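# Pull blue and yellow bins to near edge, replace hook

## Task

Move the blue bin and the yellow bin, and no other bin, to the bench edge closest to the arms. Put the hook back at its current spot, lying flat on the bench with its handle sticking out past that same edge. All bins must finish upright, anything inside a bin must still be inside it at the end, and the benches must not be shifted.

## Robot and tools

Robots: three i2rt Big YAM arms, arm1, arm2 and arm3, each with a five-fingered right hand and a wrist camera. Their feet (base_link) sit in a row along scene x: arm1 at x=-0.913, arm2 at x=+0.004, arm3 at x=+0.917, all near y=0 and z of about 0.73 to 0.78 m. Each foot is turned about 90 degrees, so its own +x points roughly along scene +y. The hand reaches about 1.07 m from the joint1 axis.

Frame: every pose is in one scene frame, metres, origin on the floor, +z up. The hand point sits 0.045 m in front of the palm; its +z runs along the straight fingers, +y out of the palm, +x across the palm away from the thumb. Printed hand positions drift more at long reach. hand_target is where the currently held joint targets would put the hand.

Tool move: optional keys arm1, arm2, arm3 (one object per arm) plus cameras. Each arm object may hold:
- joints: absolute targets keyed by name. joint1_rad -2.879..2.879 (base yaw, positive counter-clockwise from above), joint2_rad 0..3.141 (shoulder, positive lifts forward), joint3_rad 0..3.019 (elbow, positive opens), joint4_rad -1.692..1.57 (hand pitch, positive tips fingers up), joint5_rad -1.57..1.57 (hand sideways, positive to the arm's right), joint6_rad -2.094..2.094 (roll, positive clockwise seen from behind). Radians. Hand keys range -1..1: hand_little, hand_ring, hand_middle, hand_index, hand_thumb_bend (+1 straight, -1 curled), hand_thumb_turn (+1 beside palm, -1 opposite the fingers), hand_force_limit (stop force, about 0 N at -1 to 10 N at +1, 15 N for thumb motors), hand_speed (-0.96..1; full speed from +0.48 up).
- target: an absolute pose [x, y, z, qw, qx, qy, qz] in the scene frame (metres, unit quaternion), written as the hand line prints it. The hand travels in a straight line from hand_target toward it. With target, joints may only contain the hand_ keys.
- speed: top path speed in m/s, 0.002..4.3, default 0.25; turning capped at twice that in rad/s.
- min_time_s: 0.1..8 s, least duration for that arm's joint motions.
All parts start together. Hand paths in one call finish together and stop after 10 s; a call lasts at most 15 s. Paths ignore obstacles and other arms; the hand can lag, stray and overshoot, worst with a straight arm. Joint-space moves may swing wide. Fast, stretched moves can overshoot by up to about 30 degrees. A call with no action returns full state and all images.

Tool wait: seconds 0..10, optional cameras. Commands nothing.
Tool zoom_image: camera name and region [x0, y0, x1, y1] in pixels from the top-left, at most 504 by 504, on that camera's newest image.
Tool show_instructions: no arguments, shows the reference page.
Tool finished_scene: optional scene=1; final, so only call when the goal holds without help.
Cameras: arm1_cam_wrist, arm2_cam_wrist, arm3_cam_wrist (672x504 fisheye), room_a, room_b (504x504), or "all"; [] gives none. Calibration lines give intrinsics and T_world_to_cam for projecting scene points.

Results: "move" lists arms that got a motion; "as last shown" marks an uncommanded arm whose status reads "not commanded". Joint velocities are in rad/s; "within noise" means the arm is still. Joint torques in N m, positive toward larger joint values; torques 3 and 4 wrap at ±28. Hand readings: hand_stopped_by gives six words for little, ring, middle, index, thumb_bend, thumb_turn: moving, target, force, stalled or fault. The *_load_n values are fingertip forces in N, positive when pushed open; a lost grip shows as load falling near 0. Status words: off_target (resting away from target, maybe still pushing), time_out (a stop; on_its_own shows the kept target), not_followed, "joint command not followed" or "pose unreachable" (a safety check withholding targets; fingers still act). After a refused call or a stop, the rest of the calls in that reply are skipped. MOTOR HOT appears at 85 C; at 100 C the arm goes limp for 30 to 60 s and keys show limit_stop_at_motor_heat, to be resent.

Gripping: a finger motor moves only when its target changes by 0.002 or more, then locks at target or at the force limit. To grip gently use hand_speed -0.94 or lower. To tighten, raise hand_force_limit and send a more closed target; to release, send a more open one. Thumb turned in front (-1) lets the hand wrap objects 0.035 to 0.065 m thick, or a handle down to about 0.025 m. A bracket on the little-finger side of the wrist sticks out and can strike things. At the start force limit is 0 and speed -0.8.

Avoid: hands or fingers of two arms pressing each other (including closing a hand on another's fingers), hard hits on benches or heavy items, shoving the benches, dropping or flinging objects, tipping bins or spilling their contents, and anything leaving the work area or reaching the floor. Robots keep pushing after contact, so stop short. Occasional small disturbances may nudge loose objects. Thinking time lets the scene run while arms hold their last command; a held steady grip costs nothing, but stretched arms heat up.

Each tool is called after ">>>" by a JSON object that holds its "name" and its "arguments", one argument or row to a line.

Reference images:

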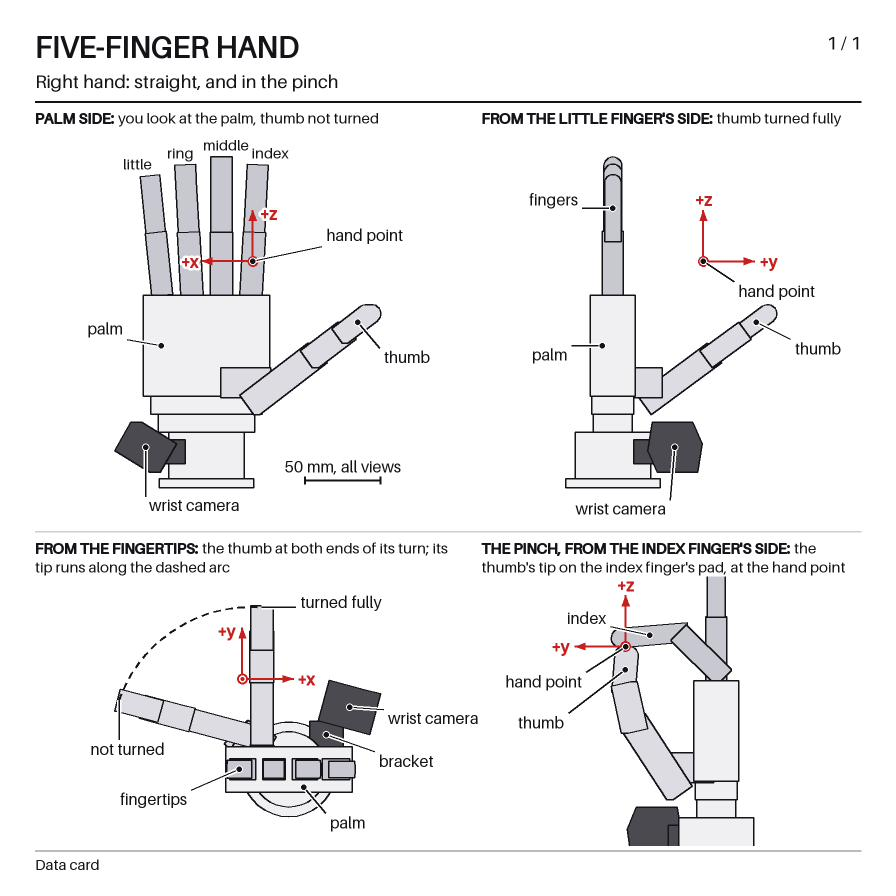

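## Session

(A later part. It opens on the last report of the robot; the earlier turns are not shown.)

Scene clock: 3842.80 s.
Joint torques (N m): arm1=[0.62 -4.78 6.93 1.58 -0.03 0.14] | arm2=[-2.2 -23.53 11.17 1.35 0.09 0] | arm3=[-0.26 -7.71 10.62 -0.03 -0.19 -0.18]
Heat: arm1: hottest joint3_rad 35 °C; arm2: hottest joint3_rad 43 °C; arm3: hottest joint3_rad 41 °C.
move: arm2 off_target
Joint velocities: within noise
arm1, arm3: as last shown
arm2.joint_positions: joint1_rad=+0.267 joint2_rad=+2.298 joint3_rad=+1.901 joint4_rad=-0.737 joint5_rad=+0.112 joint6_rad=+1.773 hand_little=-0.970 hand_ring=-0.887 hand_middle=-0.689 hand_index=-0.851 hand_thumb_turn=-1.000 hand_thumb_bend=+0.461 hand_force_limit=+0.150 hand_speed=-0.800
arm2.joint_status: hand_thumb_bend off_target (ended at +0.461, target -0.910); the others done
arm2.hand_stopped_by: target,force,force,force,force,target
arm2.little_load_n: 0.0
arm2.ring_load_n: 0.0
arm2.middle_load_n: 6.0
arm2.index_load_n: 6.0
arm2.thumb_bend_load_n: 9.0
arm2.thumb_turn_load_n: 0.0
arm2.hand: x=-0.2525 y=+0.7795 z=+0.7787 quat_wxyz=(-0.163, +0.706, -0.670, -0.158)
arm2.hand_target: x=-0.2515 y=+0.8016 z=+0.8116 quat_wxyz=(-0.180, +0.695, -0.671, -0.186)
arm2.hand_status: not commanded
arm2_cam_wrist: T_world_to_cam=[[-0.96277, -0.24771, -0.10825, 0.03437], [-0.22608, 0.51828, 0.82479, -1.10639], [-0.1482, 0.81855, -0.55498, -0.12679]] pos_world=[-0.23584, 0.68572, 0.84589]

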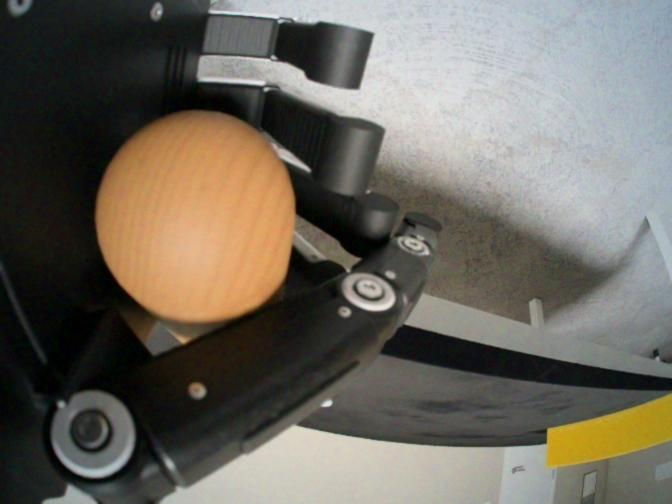

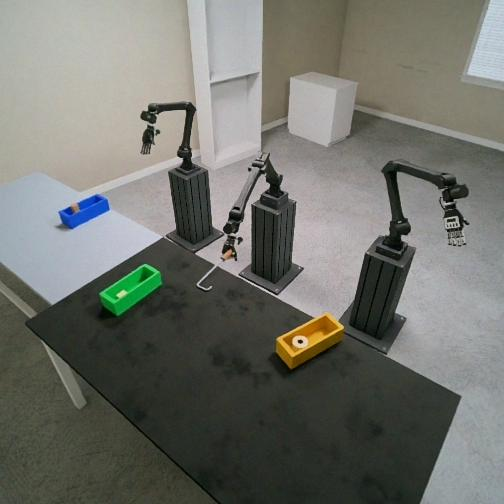

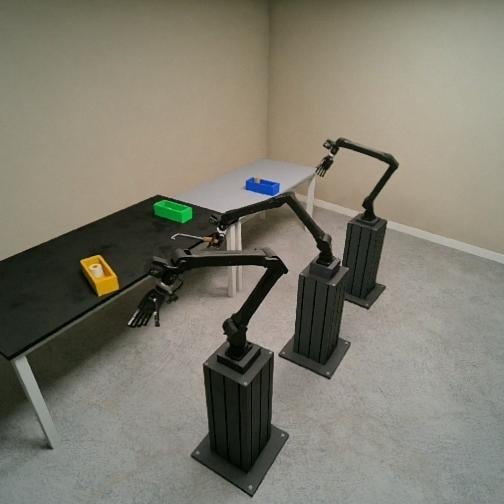

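>>> {"name": "move", "arguments": {
  "arm2": {"target": [-0.252, 0.79, 0.90, -0.2294, 0.6785, -0.6542, -0.2398], "speed": 0.12},
  "cameras": ["room_a", "room_b"]
}}

>>> {"name": "zoom_image", "arguments": {
  "camera": "room_a",
  "region": [160, 220, 240, 300]
}}

>>> {"name": "zoom_image", "arguments": {
  "camera": "room_b",
  "region": [150, 200, 230, 260]
}}

Scene clock: 3883.83 s.
Joint torques (N m): arm1=[0.67 -4.66 6.99 1.62 -0.03 0.13] | arm2=[-1.14 -27.69 10.07 2.82 0.31 -0.06] | arm3=[-1.32 -8.59 10.76 0.18 -0.12 -0.21]
Heat: arm1: hottest joint3_rad 35 °C; arm2: hottest joint3_rad 43 °C; arm3: hottest joint3_rad 41 °C.
move: arm2 off_target
Joint velocities: within noise
arm1, arm3: as last shown
arm2.joint_positions: joint1_rad=+0.267 joint2_rad=+2.168 joint3_rad=+1.766 joint4_rad=-0.649 joint5_rad=+0.138 joint6_rad=+1.763 hand_little=-0.970 hand_ring=-0.887 hand_middle=-0.689 hand_index=-0.851 hand_thumb_turn=-1.000 hand_thumb_bend=+0.461 hand_force_limit=+0.150 hand_speed=-0.800
arm2.joint_status: not commanded
arm2.hand_stopped_by: target,force,force,force,force,target
arm2.little_load_n: 0.0
arm2.ring_load_n: 0.0
arm2.middle_load_n: 6.0
arm2.index_load_n: 8.0
arm2.thumb_bend_load_n: 8.5
arm2.thumb_turn_load_n: 0.5
arm2.hand: x=-0.2438 y=+0.7653 z=+0.8268 quat_wxyz=(-0.196, +0.698, -0.664, -0.185)
arm2.hand_target: x=-0.2509 y=+0.7860 z=+0.9006 quat_wxyz=(-0.229, +0.679, -0.655, -0.240)
arm2.hand_status: off_target (0.078 m and 7.8 deg from the pose sent, 0.122 m and 12.6 deg at the start; pose on its path clipped on 8 of 43 steps)

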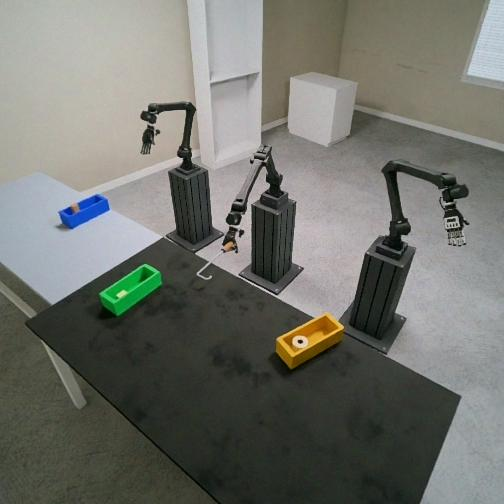

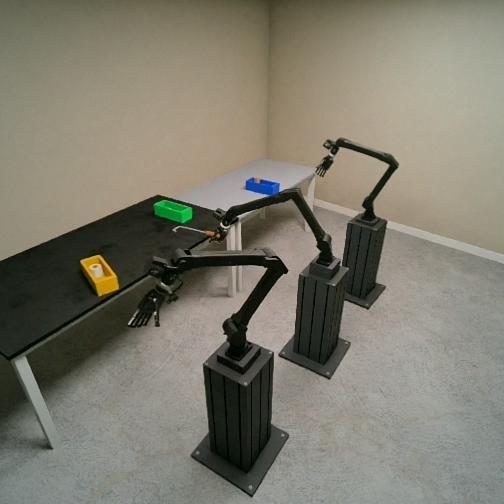

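Scaled by 6.300 from the camera's image (finer frame: 720x720).

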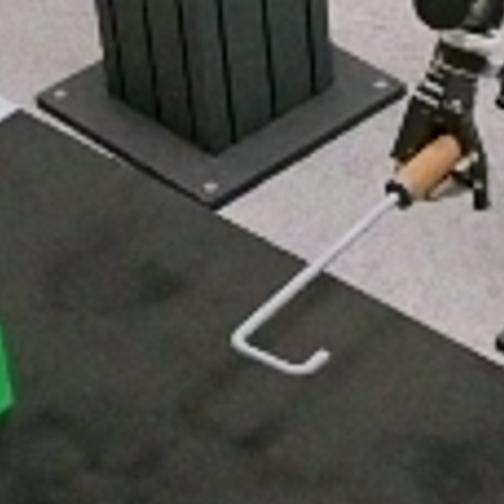

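Scaled by 6.300 from the camera's image (finer frame: 720x720).

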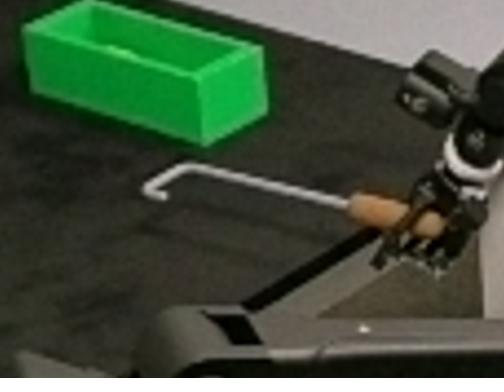

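>>> {"name": "move", "arguments": {
  "arm2": {"target": [-0.415, 0.80, 0.90, -0.2294, 0.6785, -0.6542, -0.2398], "speed": 0.15},
  "cameras": ["room_a", "room_b", "arm2_cam_wrist"]
}}

>>> {"name": "zoom_image", "arguments": {
  "camera": "room_a",
  "region": [190, 220, 270, 300]
}}

>>> {"name": "zoom_image", "arguments": {
  "camera": "room_b",
  "region": [130, 200, 210, 260]
}}

Scene clock: 3904.70 s.
Joint torques (N m): arm1=[0.38 -4.89 6.97 1.61 -0.03 0.15] | arm2=[-1.49 -25.05 14.35 1.44 0.57 0.16] | arm3=[-0.67 -7.88 10.74 0.18 -0.13 -0.26]
Heat: arm1: hottest joint3_rad 35 °C; arm2: hottest joint3_rad 43 °C; arm3: hottest joint3_rad 41 °C.
move: arm2 off_target
Joint velocities: within noise
arm1, arm3: as last shown
arm1.middle_load_n: -0.5
arm2.joint_positions: joint1_rad=+0.472 joint2_rad=+2.339 joint3_rad=+2.087 joint4_rad=-0.813 joint5_rad=+0.255 joint6_rad=+1.911 hand_little=-0.970 hand_ring=-0.887 hand_middle=-0.689 hand_index=-0.851 hand_thumb_turn=-1.000 hand_thumb_bend=+0.461 hand_force_limit=+0.150 hand_speed=-0.800
arm2.joint_status: not commanded
arm2.hand_stopped_by: target,force,force,force,force,target
arm2.little_load_n: 0.0
arm2.ring_load_n: 0.0
arm2.middle_load_n: 5.5
arm2.index_load_n: 8.5
arm2.thumb_bend_load_n: 8.5
arm2.thumb_turn_load_n: 0.0
arm2.hand: x=-0.3998 y=+0.7700 z=+0.8316 quat_wxyz=(-0.210, +0.704, -0.652, -0.187)
arm2.hand_target: x=-0.4119 y=+0.7937 z=+0.9013 quat_wxyz=(-0.229, +0.679, -0.655, -0.241)
arm2.hand_status: off_target (0.076 m and 7.1 deg from the pose sent, 0.190 m and 7.8 deg at the start)
pictures: arm2_cam_wrist, room_a, room_b
arm2_cam_wrist: T_world_to_cam=[[-0.95464, -0.25063, -0.16076, -0.05497], [-0.25667, 0.419, 0.87095, -1.15253], [-0.15093, 0.87271, -0.46433, -0.2297]] pos_world=[-0.38297, 0.6696, 0.8883]

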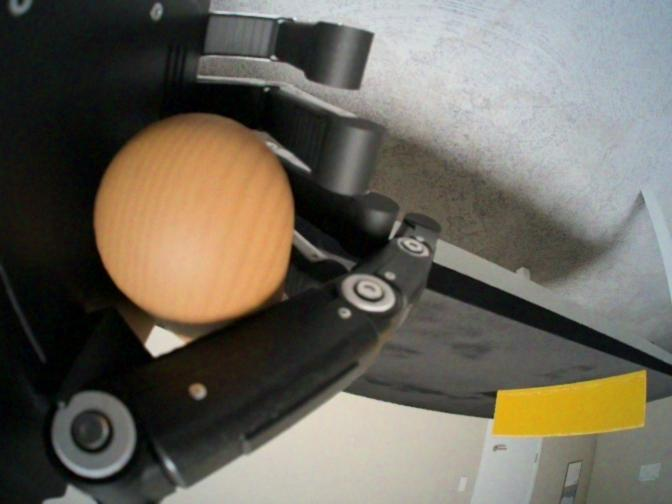

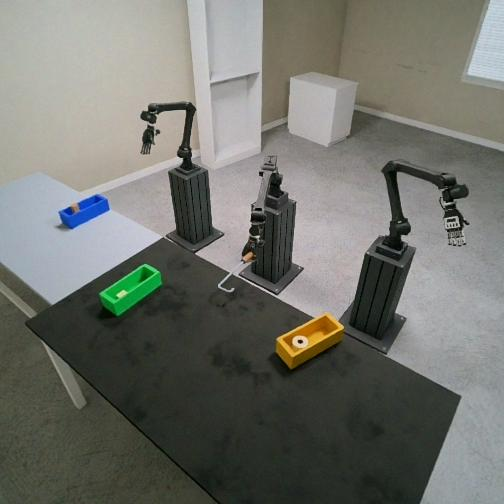

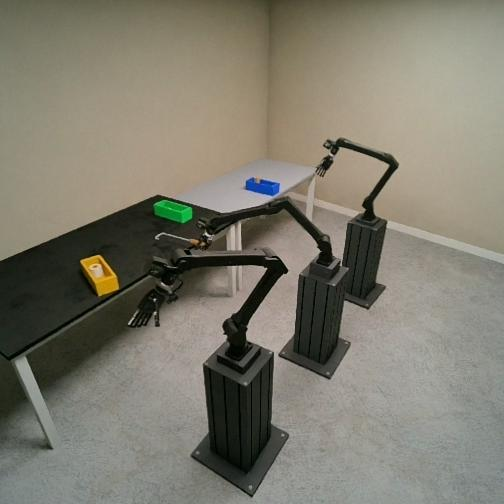

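Scaled by 6.300 from the camera's image (finer frame: 720x720).

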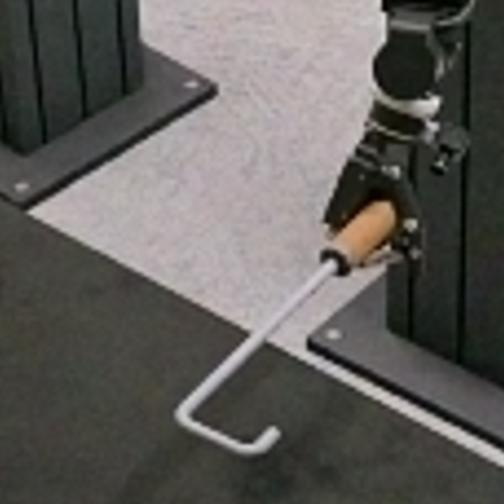

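Scaled by 6.300 from the camera's image (finer frame: 720x720).

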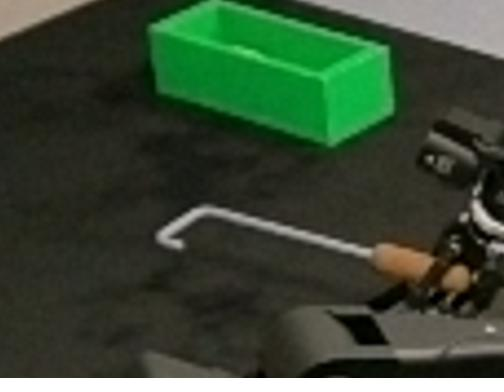

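>>> {"name": "move", "arguments": {
  "arm2": {"target": [-0.422, 0.824, 0.845, -0.2294, 0.6785, -0.6542, -0.2398], "speed": 0.08},
  "cameras": ["room_a", "room_b"]
}}

>>> {"name": "zoom_image", "arguments": {
  "camera": "room_a",
  "region": [190, 220, 270, 300]
}}

>>> {"name": "zoom_image", "arguments": {
  "camera": "room_b",
  "region": [130, 200, 210, 260]
}}

Scene clock: 3926.67 s.
Joint torques (N m): arm1=[0.32 -4.48 7.01 1.61 -0.04 0.14] | arm2=[-1.9 -26.7 14.28 2.48 0.48 0.1] | arm3=[-0.32 -8.12 10.62 0.2 -0.18 -0.22]
Heat: arm1: hottest joint3_rad 35 °C; arm2: hottest joint3_rad 45 °C; arm3: hottest joint3_rad 41 °C.
move: arm2 off_target
Joint velocities: within noise
arm1, arm3: as last shown
arm1.middle_load_n: 0.0
arm2.joint_positions: joint1_rad=+0.472 joint2_rad=+2.454 joint3_rad=+2.163 joint4_rad=-0.796 joint5_rad=+0.255 joint6_rad=+1.912 hand_little=-0.970 hand_ring=-0.887 hand_middle=-0.689 hand_index=-0.851 hand_thumb_turn=-1.000 hand_thumb_bend=+0.461 hand_force_limit=+0.150 hand_speed=-0.800
arm2.joint_status: not commanded
arm2.hand_stopped_by: target,force,force,force,force,target
arm2.little_load_n: 0.0
arm2.ring_load_n: 0.0
arm2.middle_load_n: 5.5
arm2.index_load_n: 8.0
arm2.thumb_bend_load_n: 8.5
arm2.thumb_turn_load_n: 0.0
arm2.hand: x=-0.4064 y=+0.7837 z=+0.7758 quat_wxyz=(-0.206, +0.707, -0.653, -0.177)
arm2.hand_target: x=-0.4180 y=+0.8159 z=+0.8476 quat_wxyz=(-0.229, +0.679, -0.655, -0.240)
arm2.hand_status: off_target (0.082 m and 8.3 deg from the pose sent, 0.060 m and 7.1 deg at the start)
arm3.little_load_n: 0.5

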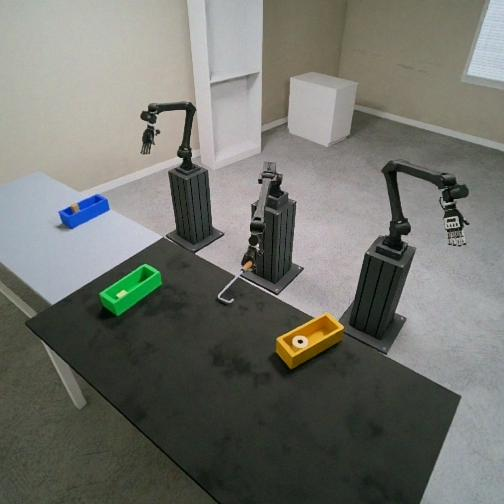

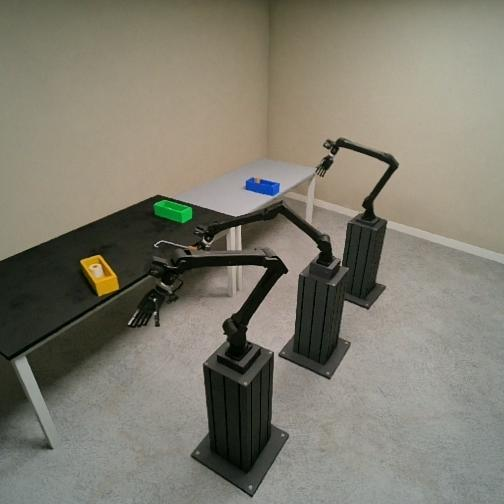

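Scaled by 6.300 from the camera's image (finer frame: 720x720).

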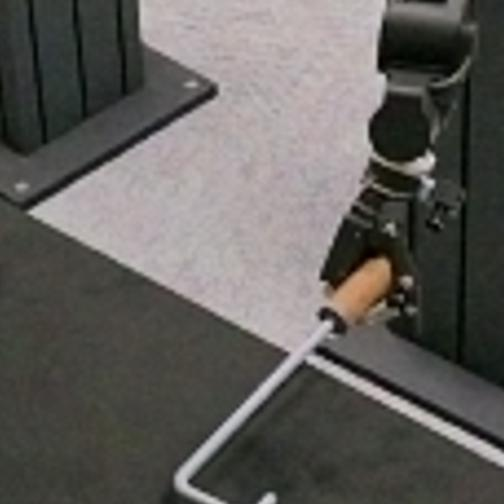

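Scaled by 6.300 from the camera's image (finer frame: 720x720).

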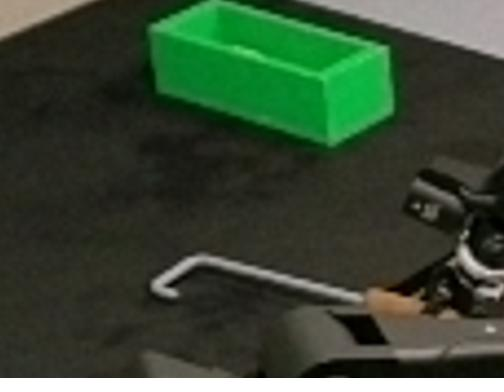

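>>> {"name": "move", "arguments": {
  "arm2": {"target": [-0.422, 0.84, 0.828, -0.2294, 0.6785, -0.6542, -0.2398], "speed": 0.06},
  "cameras": ["room_a", "room_b"]
}}

>>> {"name": "zoom_image", "arguments": {
  "camera": "room_a",
  "region": [190, 230, 270, 310]
}}

>>> {"name": "zoom_image", "arguments": {
  "camera": "room_b",
  "region": [130, 200, 210, 260]
}}

Scene clock: 3947.63 s.
Joint torques (N m): arm1=[0.26 -4.6 6.98 1.63 -0.04 0.13] | arm2=[-2.14 -27.52 14.2 1.52 0.36 0.08] | arm3=[-0.91 -7.77 10.85 0.09 -0.12 -0.24]
Heat: arm1: hottest joint3_rad 35 °C; arm2: hottest joint3_rad 44 °C; arm3: hottest joint3_rad 41 °C.
move: arm2 off_target
Joint velocities: within noise
arm1.joint_positions: joint1_rad=+0.994 joint2_rad=+0.948 joint3_rad=+1.170 joint4_rad=-1.132 joint5_rad=+0.004 joint6_rad=+1.202 hand_little=+1.000 hand_ring=+1.000 hand_middle=+1.000 hand_index=+1.000 hand_thumb_turn=-1.000 hand_thumb_bend=+1.000 hand_force_limit=+0.100 hand_speed=-0.800
arm1.joint_status: not commanded
arm1.hand_stopped_by: target,target,target,target,target,target
arm1.little_load_n: 0.0
arm1.ring_load_n: 0.0
arm1.middle_load_n: 0.0
arm1.index_load_n: 0.0
arm1.thumb_bend_load_n: 0.0
arm1.thumb_turn_load_n: 0.0
arm1.hand: x=-1.2894 y=+0.1570 z=+1.1035 quat_wxyz=(-0.150, +0.942, -0.085, -0.287)
arm1.hand_target: x=-1.2871 y=+0.1533 z=+1.0951 quat_wxyz=(-0.144, +0.946, -0.087, -0.279)
arm1.hand_status: not commanded
arm2.joint_positions: joint1_rad=+0.472 joint2_rad=+2.531 joint3_rad=+2.259 joint4_rad=-0.794 joint5_rad=+0.254 joint6_rad=+1.912 hand_little=-0.970 hand_ring=-0.887 hand_middle=-0.689 hand_index=-0.851 hand_thumb_turn=-1.000 hand_thumb_bend=+0.461 hand_force_limit=+0.150 hand_speed=-0.800
arm2.joint_status: not commanded
arm2.hand_stopped_by: target,force,force,force,force,target
arm2.little_load_n: 0.0
arm2.ring_load_n: 0.0
arm2.middle_load_n: 6.0
arm2.index_load_n: 8.5
arm2.thumb_bend_load_n: 8.5
arm2.thumb_turn_load_n: 0.5
arm2.hand: x=-0.4158 y=+0.8015 z=+0.7604 quat_wxyz=(-0.209, +0.704, -0.652, -0.187)
arm2.hand_target: x=-0.4185 y=+0.8332 z=+0.8300 quat_wxyz=(-0.230, +0.679, -0.655, -0.240)
arm2.hand_status: off_target (0.078 m and 7.1 deg from the pose sent, 0.078 m and 8.3 deg at the start)
arm3.joint_positions: joint1_rad=+0.257 joint2_rad=+1.127 joint3_rad=+1.393 joint4_rad=-1.322 joint5_rad=+0.094 joint6_rad=+1.734 hand_little=+1.000 hand_ring=+1.000 hand_middle=+1.000 hand_index=+1.000 hand_thumb_turn=-1.000 hand_thumb_bend=+1.000 hand_force_limit=+0.300 hand_speed=-0.800
arm3.joint_status: not commanded
arm3.hand_stopped_by: target,target,target,target,target,target
arm3.little_load_n: 0.0
arm3.ring_load_n: 0.0
arm3.middle_load_n: 0.5
arm3.index_load_n: 0.0
arm3.thumb_bend_load_n: 0.0
arm3.thumb_turn_load_n: 0.0
arm3.hand: x=+0.7985 y=+0.4491 z=+1.1123 quat_wxyz=(-0.181, +0.682, -0.685, -0.181)
arm3.hand_target: x=+0.8000 y=+0.4499 z=+1.1200 quat_wxyz=(-0.183, +0.683, -0.683, -0.183)
arm3.hand_status: not commanded

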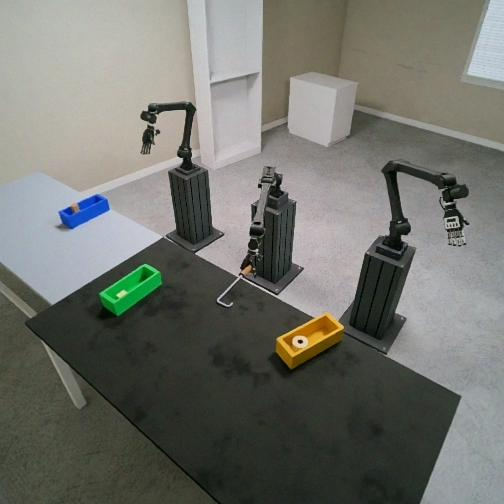

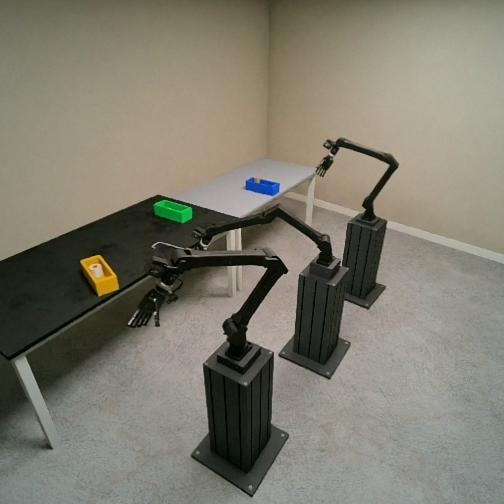

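Scaled by 6.300 from the camera's image (finer frame: 720x720).

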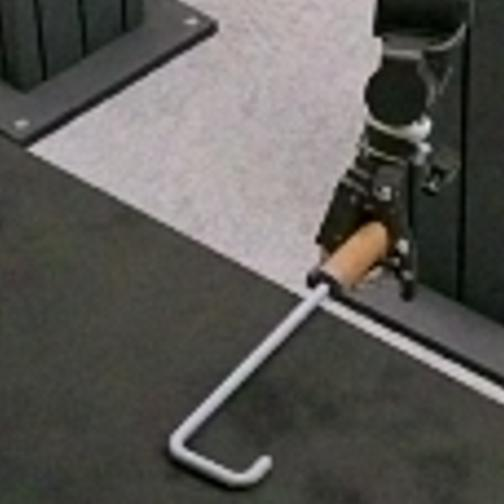

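Scaled by 6.300 from the camera's image (finer frame: 720x720).

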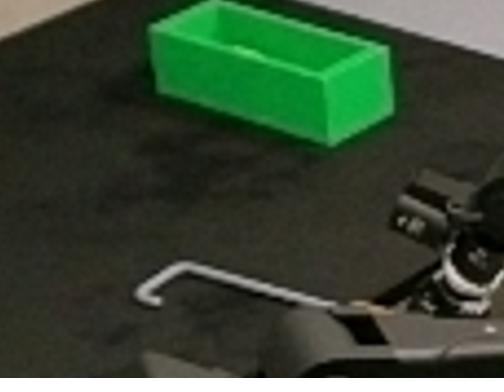

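>>> {"name": "move", "arguments": {
  "arm2": {"target": [-0.409, 0.836, 0.817, -0.2294, 0.6785, -0.6542, -0.2398], "speed": 0.06},
  "arm1": {"joints": {"joint1_rad": 1.6}, "min_time_s": 2},
  "cameras": ["room_a", "room_b"]
}}

>>> {"name": "zoom_image", "arguments": {
  "camera": "room_a",
  "region": [190, 230, 270, 310]
}}

>>> {"name": "zoom_image", "arguments": {
  "camera": "room_b",
  "region": [130, 200, 210, 260]
}}

Scene clock: 3965.57 s.
Joint torques (N m): arm1=[0.67 -4.54 6.99 1.66 -0.08 0.14] | arm2=[-2.49 -28.75 9.61 2.99 0.41 -0.03] | arm3=[-0.62 -7.36 10.67 0.18 -0.17 -0.19]
Heat: arm1: hottest joint3_rad 35 °C; arm2: hottest joint3_rad 45 °C; arm3: hottest joint3_rad 41 °C.
move: arm1 done; arm2 off_target
Joint velocities: within noise
arm1.joint_positions: joint1_rad=+1.593 joint2_rad=+0.948 joint3_rad=+1.170 joint4_rad=-1.132 joint5_rad=+0.005 joint6_rad=+1.202 hand_little=+1.000 hand_ring=+1.000 hand_middle=+1.000 hand_index=+1.000 hand_thumb_turn=-1.000 hand_thumb_bend=+1.000 hand_force_limit=+0.100 hand_speed=-0.800
arm1.joint_status: all done
arm1.hand_stopped_by: target,target,target,target,target,target
arm1.little_load_n: 0.0
arm1.ring_load_n: 0.0
arm1.middle_load_n: 0.0
arm1.index_load_n: 0.0
arm1.thumb_bend_load_n: 0.0
arm1.thumb_turn_load_n: 0.0
arm1.hand: x=-1.3104 y=-0.0803 z=+1.1012 quat_wxyz=(-0.057, +0.927, +0.196, -0.316)
arm1.hand_target: x=-1.3063 y=-0.0830 z=+1.0929 quat_wxyz=(-0.053, +0.930, +0.196, -0.306)
arm1.hand_status: not commanded
arm2.joint_positions: joint1_rad=+0.457 joint2_rad=+2.531 joint3_rad=+2.259 joint4_rad=-0.780 joint5_rad=+0.247 joint6_rad=+1.905 hand_little=-0.970 hand_ring=-0.887 hand_middle=-0.689 hand_index=-0.851 hand_thumb_turn=-1.000 hand_thumb_bend=+0.461 hand_force_limit=+0.150 hand_speed=-0.800
arm2.joint_status: not commanded
arm2.hand_stopped_by: target,force,force,force,force,target
arm2.little_load_n: 0.0
arm2.ring_load_n: -0.5
arm2.middle_load_n: 5.5
arm2.index_load_n: 8.5
arm2.thumb_bend_load_n: 8.5
arm2.thumb_turn_load_n: 0.0
arm2.hand: x=-0.4068 y=+0.8092 z=+0.7628 quat_wxyz=(-0.210, +0.701, -0.654, -0.192)
arm2.hand_target: x=-0.4072 y=+0.8326 z=+0.8181 quat_wxyz=(-0.230, +0.679, -0.655, -0.240)
arm2.hand_status: off_target (0.061 m and 6.4 deg from the pose sent, 0.067 m and 7.2 deg at the start)
arm3: as last shown
arm3.middle_load_n: 0.0

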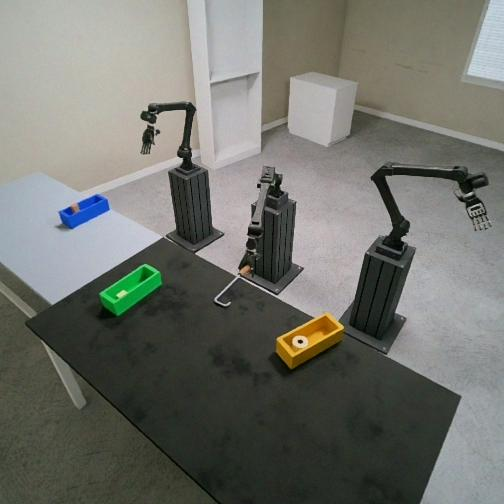

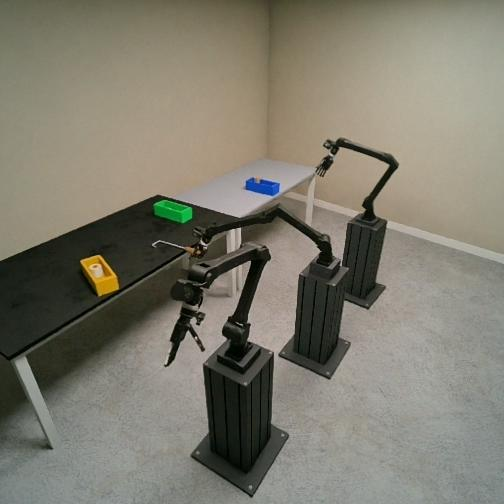

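Scaled by 6.300 from the camera's image (finer frame: 720x720).

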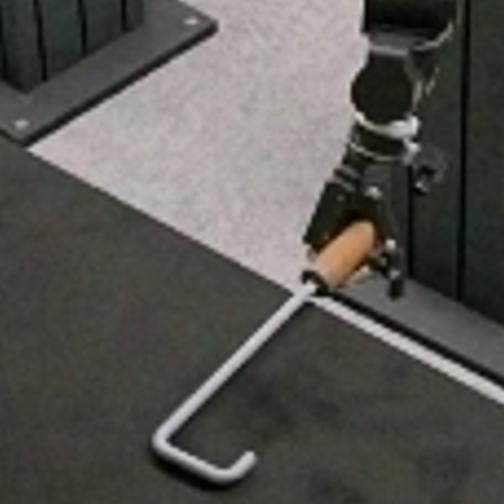

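Scaled by 6.300 from the camera's image (finer frame: 720x720).

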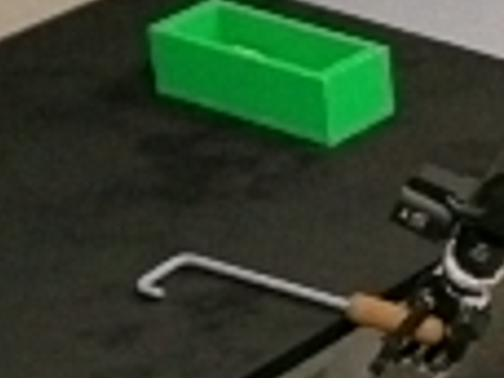

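>>> {"name": "move", "arguments": {
  "arm2": {"target": [-0.410, 0.808, 0.812, -0.2294, 0.6785, -0.6542, -0.2398], "speed": 0.06},
  "cameras": ["room_a", "room_b"]
}}

>>> {"name": "zoom_image", "arguments": {
  "camera": "room_a",
  "region": [190, 230, 270, 310]
}}

>>> {"name": "zoom_image", "arguments": {
  "camera": "room_b",
  "region": [130, 200, 210, 260]
}}

Scene clock: 3992.53 s.
Joint torques (N m): arm1=[0.32 -4.48 7.05 1.68 -0.09 0.12] | arm2=[-1.55 -29.51 8.02 2.61 0.53 0.19] | arm3=[-1.38 -7.77 10.78 0.09 -0.14 -0.19]
Heat: arm1: hottest joint3_rad 35 °C; arm2: hottest joint3_rad 43 °C; arm3: hottest joint3_rad 41 °C.
move: arm2 off_target
Joint velocities: within noise
arm1, arm3: as last shown
arm2.joint_positions: joint1_rad=+0.457 joint2_rad=+2.474 joint3_rad=+2.115 joint4_rad=-0.685 joint5_rad=+0.252 joint6_rad=+1.909 hand_little=-0.970 hand_ring=-0.887 hand_middle=-0.689 hand_index=-0.851 hand_thumb_turn=-1.000 hand_thumb_bend=+0.461 hand_force_limit=+0.150 hand_speed=-0.800
arm2.joint_status: not commanded
arm2.hand_stopped_by: target,force,force,force,force,target
arm2.little_load_n: 0.0
arm2.ring_load_n: 0.0
arm2.middle_load_n: 5.5
arm2.index_load_n: 7.0
arm2.thumb_bend_load_n: 9.0
arm2.thumb_turn_load_n: 0.0
arm2.hand: x=-0.3976 y=+0.7938 z=+0.7530 quat_wxyz=(-0.214, +0.698, -0.655, -0.196)
arm2.hand_target: x=-0.4091 y=+0.8064 z=+0.8122 quat_wxyz=(-0.229, +0.679, -0.655, -0.240)
arm2.hand_status: off_target (0.062 m and 5.8 deg from the pose sent, 0.049 m and 6.4 deg at the start)

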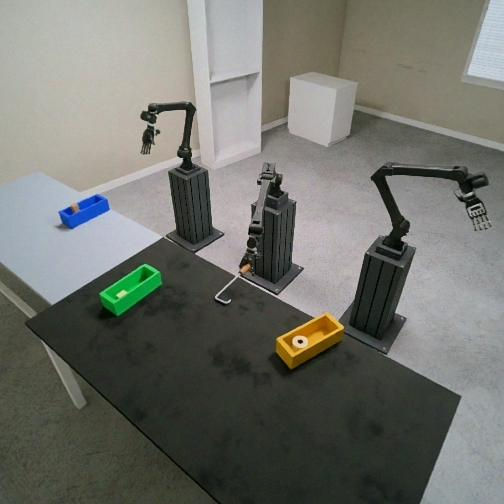

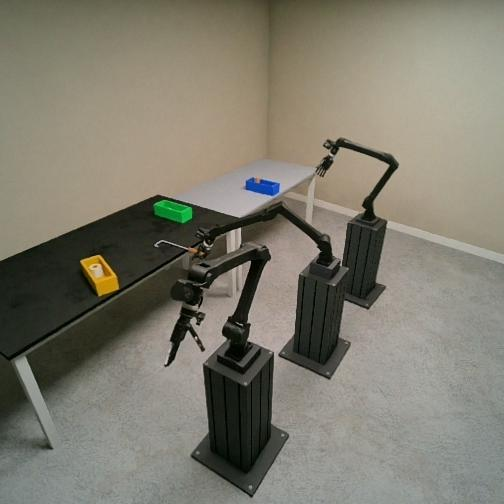

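Scaled by 6.300 from the camera's image (finer frame: 720x720).

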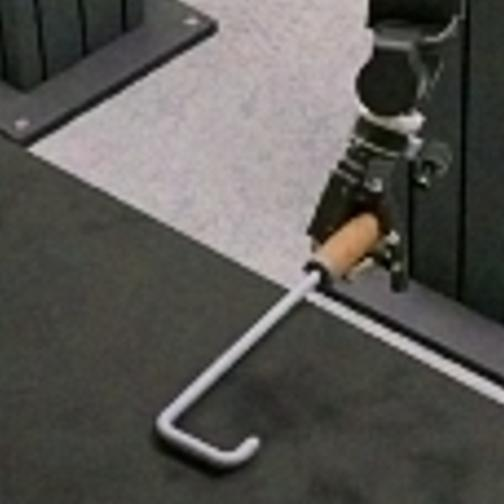

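Scaled by 6.300 from the camera's image (finer frame: 720x720).

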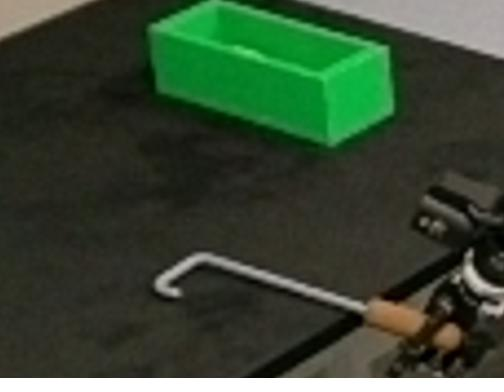

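>>> {"name": "move", "arguments": {
  "arm2": {"target": [-0.428, 0.808, 0.822, -0.2294, 0.6785, -0.6542, -0.2398], "speed": 0.08},
  "cameras": ["room_a", "room_b"]
}}

>>> {"name": "zoom_image", "arguments": {
  "camera": "room_a",
  "region": [190, 230, 270, 310]
}}

>>> {"name": "zoom_image", "arguments": {
  "camera": "room_b",
  "region": [130, 200, 210, 260]
}}

Scene clock: 4006.90 s.
Joint torques (N m): arm1=[0.5 -5.07 7.04 1.61 -0.09 0.14] | arm2=[0.03 -27.58 12.36 1.24 0.42 0.06] | arm3=[-0.67 -8.06 10.61 0.13 -0.14 -0.16]
Heat: arm1: hottest joint3_rad 35 °C; arm2: hottest joint3_rad 43 °C; arm3: hottest joint3_rad 41 °C.
move: arm2 off_target
Joint velocities: within noise
arm1, arm3: as last shown
arm2.joint_positions: joint1_rad=+0.470 joint2_rad=+2.472 joint3_rad=+2.113 joint4_rad=-0.692 joint5_rad=+0.265 joint6_rad=+1.930 hand_little=-0.970 hand_ring=-0.887 hand_middle=-0.689 hand_index=-0.851 hand_thumb_turn=-1.000 hand_thumb_bend=+0.461 hand_force_limit=+0.150 hand_speed=-0.800
arm2.joint_status: not commanded
arm2.hand_stopped_by: target,force,force,force,force,target
arm2.little_load_n: 0.5
arm2.ring_load_n: 0.0
arm2.middle_load_n: 5.5
arm2.index_load_n: 7.0
arm2.thumb_bend_load_n: 9.0
arm2.thumb_turn_load_n: 0.0
arm2.hand: x=-0.4043 y=+0.7888 z=+0.7522 quat_wxyz=(-0.215, +0.694, -0.659, -0.194)
arm2.hand_target: x=-0.4259 y=+0.8042 z=+0.8224 quat_wxyz=(-0.229, +0.679, -0.655, -0.240)
arm2.hand_status: off_target (0.076 m and 5.9 deg from the pose sent, 0.077 m and 5.8 deg at the start)
arm3.thumb_bend_load_n: -0.5

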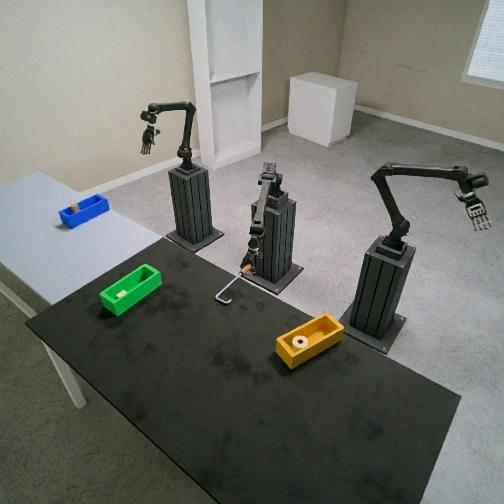

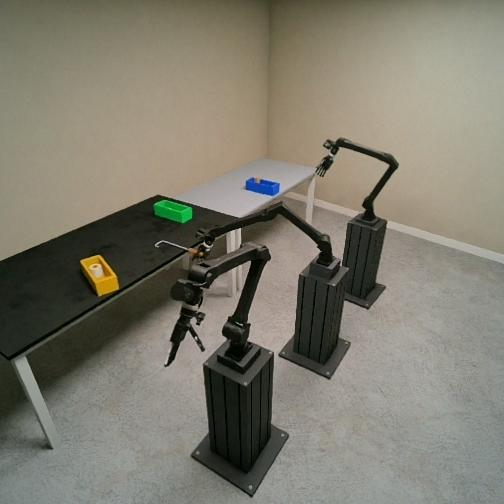

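Scaled by 6.300 from the camera's image (finer frame: 720x720).

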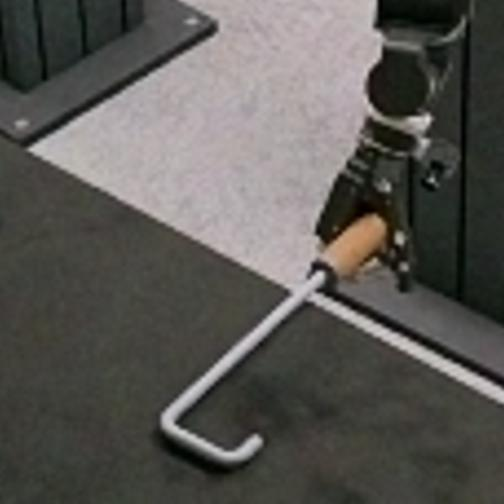

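Scaled by 6.300 from the camera's image (finer frame: 720x720).

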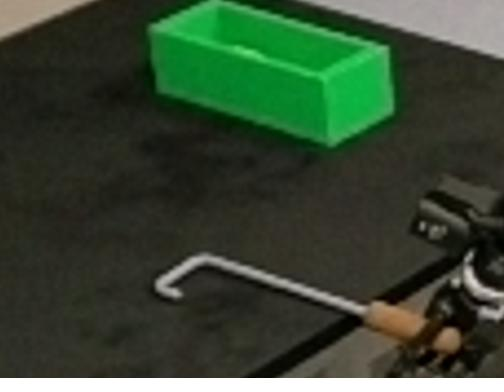

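>>> {"name": "move", "arguments": {
  "arm2": {"target": [-0.446, 0.812, 0.822, -0.2294, 0.6785, -0.6542, -0.2398], "speed": 0.08},
  "cameras": ["room_a", "room_b"]
}}

>>> {"name": "zoom_image", "arguments": {
  "camera": "room_a",
  "region": [190, 230, 270, 310]
}}

>>> {"name": "zoom_image", "arguments": {
  "camera": "room_b",
  "region": [130, 200, 210, 260]
}}

Scene clock: 4021.47 s.
Joint torques (N m): arm1=[0.85 -5.01 7.06 1.54 -0.08 0.12] | arm2=[-0.09 -26.99 14.12 1.42 0.61 0.12] | arm3=[-1.14 -7.65 10.73 0.31 -0.19 -0.2]
Heat: arm1: hottest joint3_rad 35 °C; arm2: hottest joint3_rad 43 °C; arm3: hottest joint3_rad 41 °C.
move: arm2 off_target
Joint velocities: within noise
arm1, arm3: as last shown
arm2.joint_positions: joint1_rad=+0.498 joint2_rad=+2.485 joint3_rad=+2.160 joint4_rad=-0.741 joint5_rad=+0.271 joint6_rad=+1.937 hand_little=-0.970 hand_ring=-0.887 hand_middle=-0.689 hand_index=-0.851 hand_thumb_turn=-1.000 hand_thumb_bend=+0.461 hand_force_limit=+0.150 hand_speed=-0.800
arm2.joint_status: not commanded
arm2.hand_stopped_by: target,force,force,force,force,target
arm2.little_load_n: 0.0
arm2.ring_load_n: 0.0
arm2.middle_load_n: 5.5
arm2.index_load_n: 8.0
arm2.thumb_bend_load_n: 8.5
arm2.thumb_turn_load_n: 0.0
arm2.hand: x=-0.4267 y=+0.7813 z=+0.7577 quat_wxyz=(-0.212, +0.702, -0.653, -0.189)
arm2.hand_target: x=-0.4429 y=+0.8059 z=+0.8239 quat_wxyz=(-0.229, +0.679, -0.655, -0.241)
arm2.hand_status: off_target (0.074 m and 6.7 deg from the pose sent, 0.084 m and 5.9 deg at the start)
arm3.ring_load_n: -0.5
arm3.thumb_bend_load_n: 0.0

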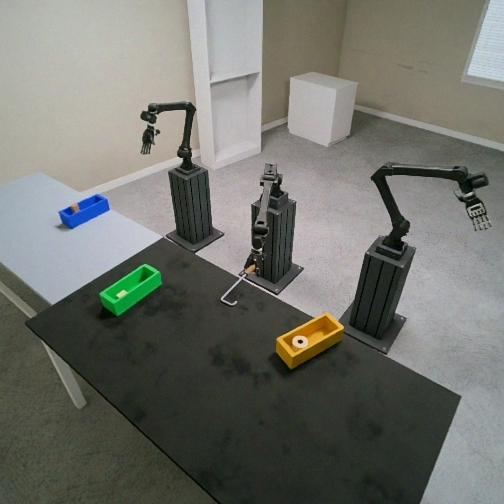

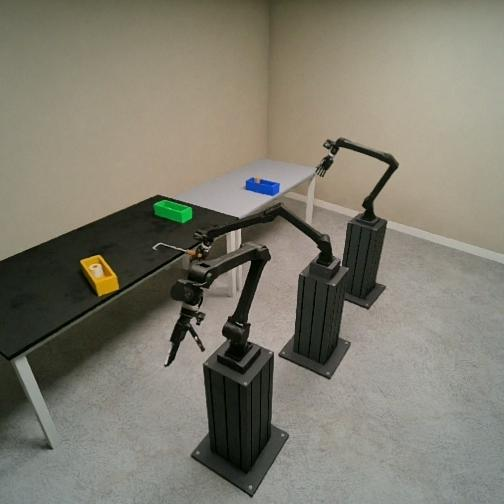

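Scaled by 6.300 from the camera's image (finer frame: 720x720).

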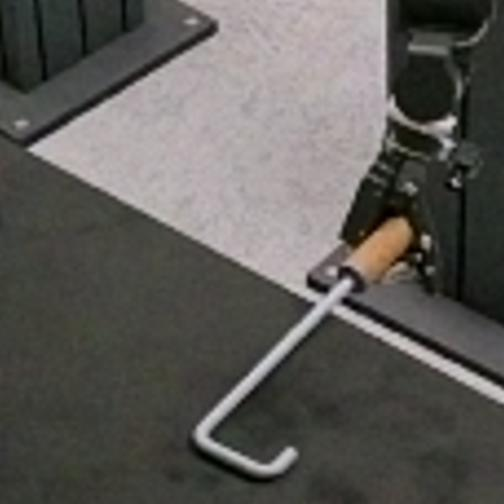

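Scaled by 6.300 from the camera's image (finer frame: 720x720).

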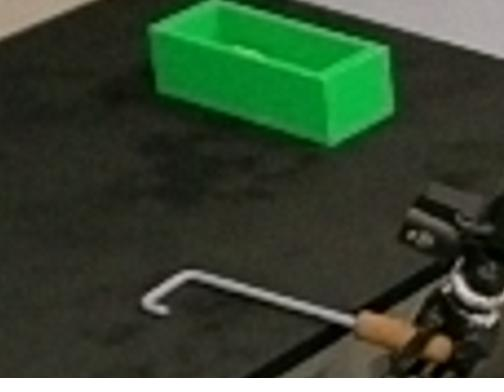

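>>> {"name": "move", "arguments": {
  "arm2": {"target": [-0.415, 0.80, 0.87, -0.2294, 0.6785, -0.6542, -0.2398], "speed": 0.1}
}}

>>> {"name": "move", "arguments": {
  "arm2": {"target": [-0.425, 0.818, 0.822, -0.2330, 0.6810, -0.6510, -0.2381], "speed": 0.08},
  "cameras": ["room_a", "room_b"]
}}

>>> {"name": "zoom_image", "arguments": {
  "camera": "room_a",
  "region": [190, 230, 270, 310]
}}

>>> {"name": "zoom_image", "arguments": {
  "camera": "room_b",
  "region": [130, 200, 210, 260]
}}

Scene clock: 4047.23 s.
Joint torques (N m): arm1=[0.38 -4.95 6.94 1.63 -0.09 0.13] | arm2=[-2.32 -31.03 9.99 1.5 0.38 0] | arm3=[-0.5 -8.59 10.67 0.31 -0.11 -0.2]
Heat: arm1: hottest joint3_rad 35 °C; arm2: hottest joint3_rad 46 °C; arm3: hottest joint3_rad 41 °C.
move: arm2 off_target
Joint velocities: within noise
arm1, arm3: as last shown
arm2.joint_positions: joint1_rad=+0.485 joint2_rad=+2.425 joint3_rad=+2.116 joint4_rad=-0.758 joint5_rad=+0.263 joint6_rad=+1.928 hand_little=-0.970 hand_ring=-0.887 hand_middle=-0.689 hand_index=-0.851 hand_thumb_turn=-1.000 hand_thumb_bend=+0.461 hand_force_limit=+0.150 hand_speed=-0.800
arm2.joint_status: not commanded
arm2.hand_stopped_by: target,force,force,force,force,target
arm2.little_load_n: 0.0
arm2.ring_load_n: 0.0
arm2.middle_load_n: 5.5
arm2.index_load_n: 8.5
arm2.thumb_bend_load_n: 8.5
arm2.thumb_turn_load_n: 0.0
arm2.hand: x=-0.4140 y=+0.7769 z=+0.7835 quat_wxyz=(-0.210, +0.702, -0.654, -0.188)
arm2.hand_target: x=-0.4137 y=+0.7972 z=+0.8690 quat_wxyz=(-0.230, +0.679, -0.655, -0.240)
arm2.hand_status: off_target (0.090 m and 6.9 deg from the pose sent, 0.115 m and 6.7 deg at the start; pose on its path clipped on 12 of 40 steps)
arm3.little_load_n: 0.5
arm3.ring_load_n: 0.0
pictures: none

Scene clock: 4048.60 s.
Joint torques (N m): arm1=[0.73 -5.25 7.13 1.59 -0.08 0.14] | arm2=[-2.55 -25.58 13.67 2.67 0.53 0.01] | arm3=[-0.62 -7.82 10.33 0.12 -0.16 -0.19]
Heat: arm1: hottest joint3_rad 35 °C; arm2: hottest joint3_rad 46 °C; arm3: hottest joint3_rad 41 °C.
move: arm2 off_target
Joint velocities: within noise
arm1, arm3: as last shown
arm1.index_load_n: -0.5
arm2.joint_positions: joint1_rad=+0.485 joint2_rad=+2.463 joint3_rad=+2.126 joint4_rad=-0.742 joint5_rad=+0.266 joint6_rad=+1.921 hand_little=-0.970 hand_ring=-0.887 hand_middle=-0.689 hand_index=-0.851 hand_thumb_turn=-1.000 hand_thumb_bend=+0.461 hand_force_limit=+0.150 hand_speed=-0.800
arm2.joint_status: not commanded
arm2.hand_stopped_by: target,force,force,force,force,target
arm2.little_load_n: 0.0
arm2.ring_load_n: 0.0
arm2.middle_load_n: 6.0
arm2.index_load_n: 7.5
arm2.thumb_bend_load_n: 8.5
arm2.thumb_turn_load_n: 0.0
arm2.hand: x=-0.4141 y=+0.7780 z=+0.7581 quat_wxyz=(-0.210, +0.706, -0.652, -0.181)
arm2.hand_target: x=-0.4214 y=+0.8112 z=+0.8247 quat_wxyz=(-0.233, +0.681, -0.651, -0.238)
arm2.hand_status: off_target (0.076 m and 7.6 deg from the pose sent, 0.057 m and 6.7 deg at the start)
arm3.little_load_n: 0.0

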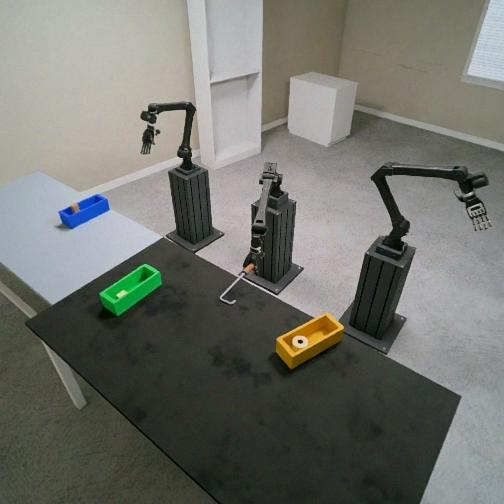

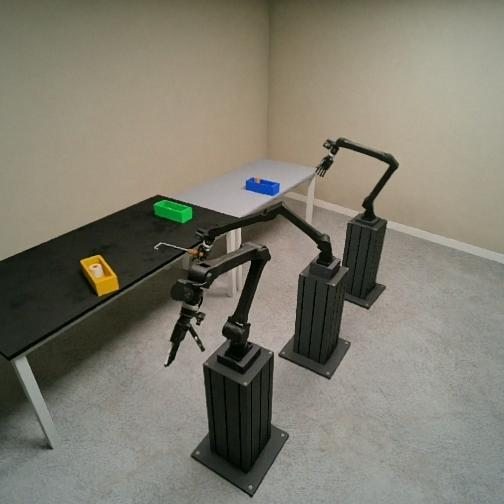

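Scaled by 6.300 from the camera's image (finer frame: 720x720).

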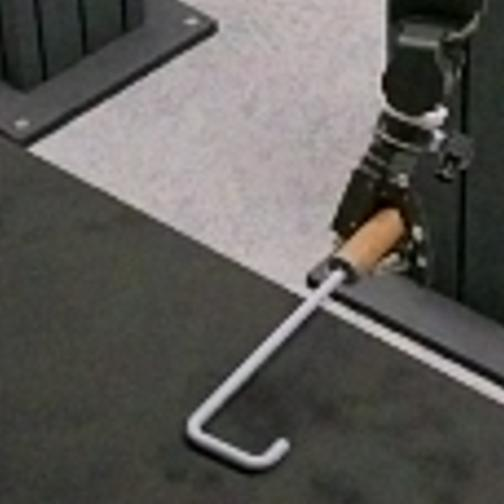

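Scaled by 6.300 from the camera's image (finer frame: 720x720).

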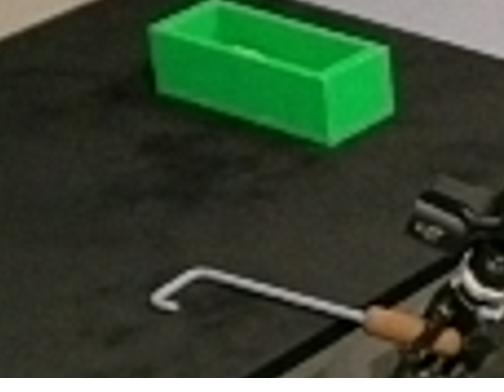

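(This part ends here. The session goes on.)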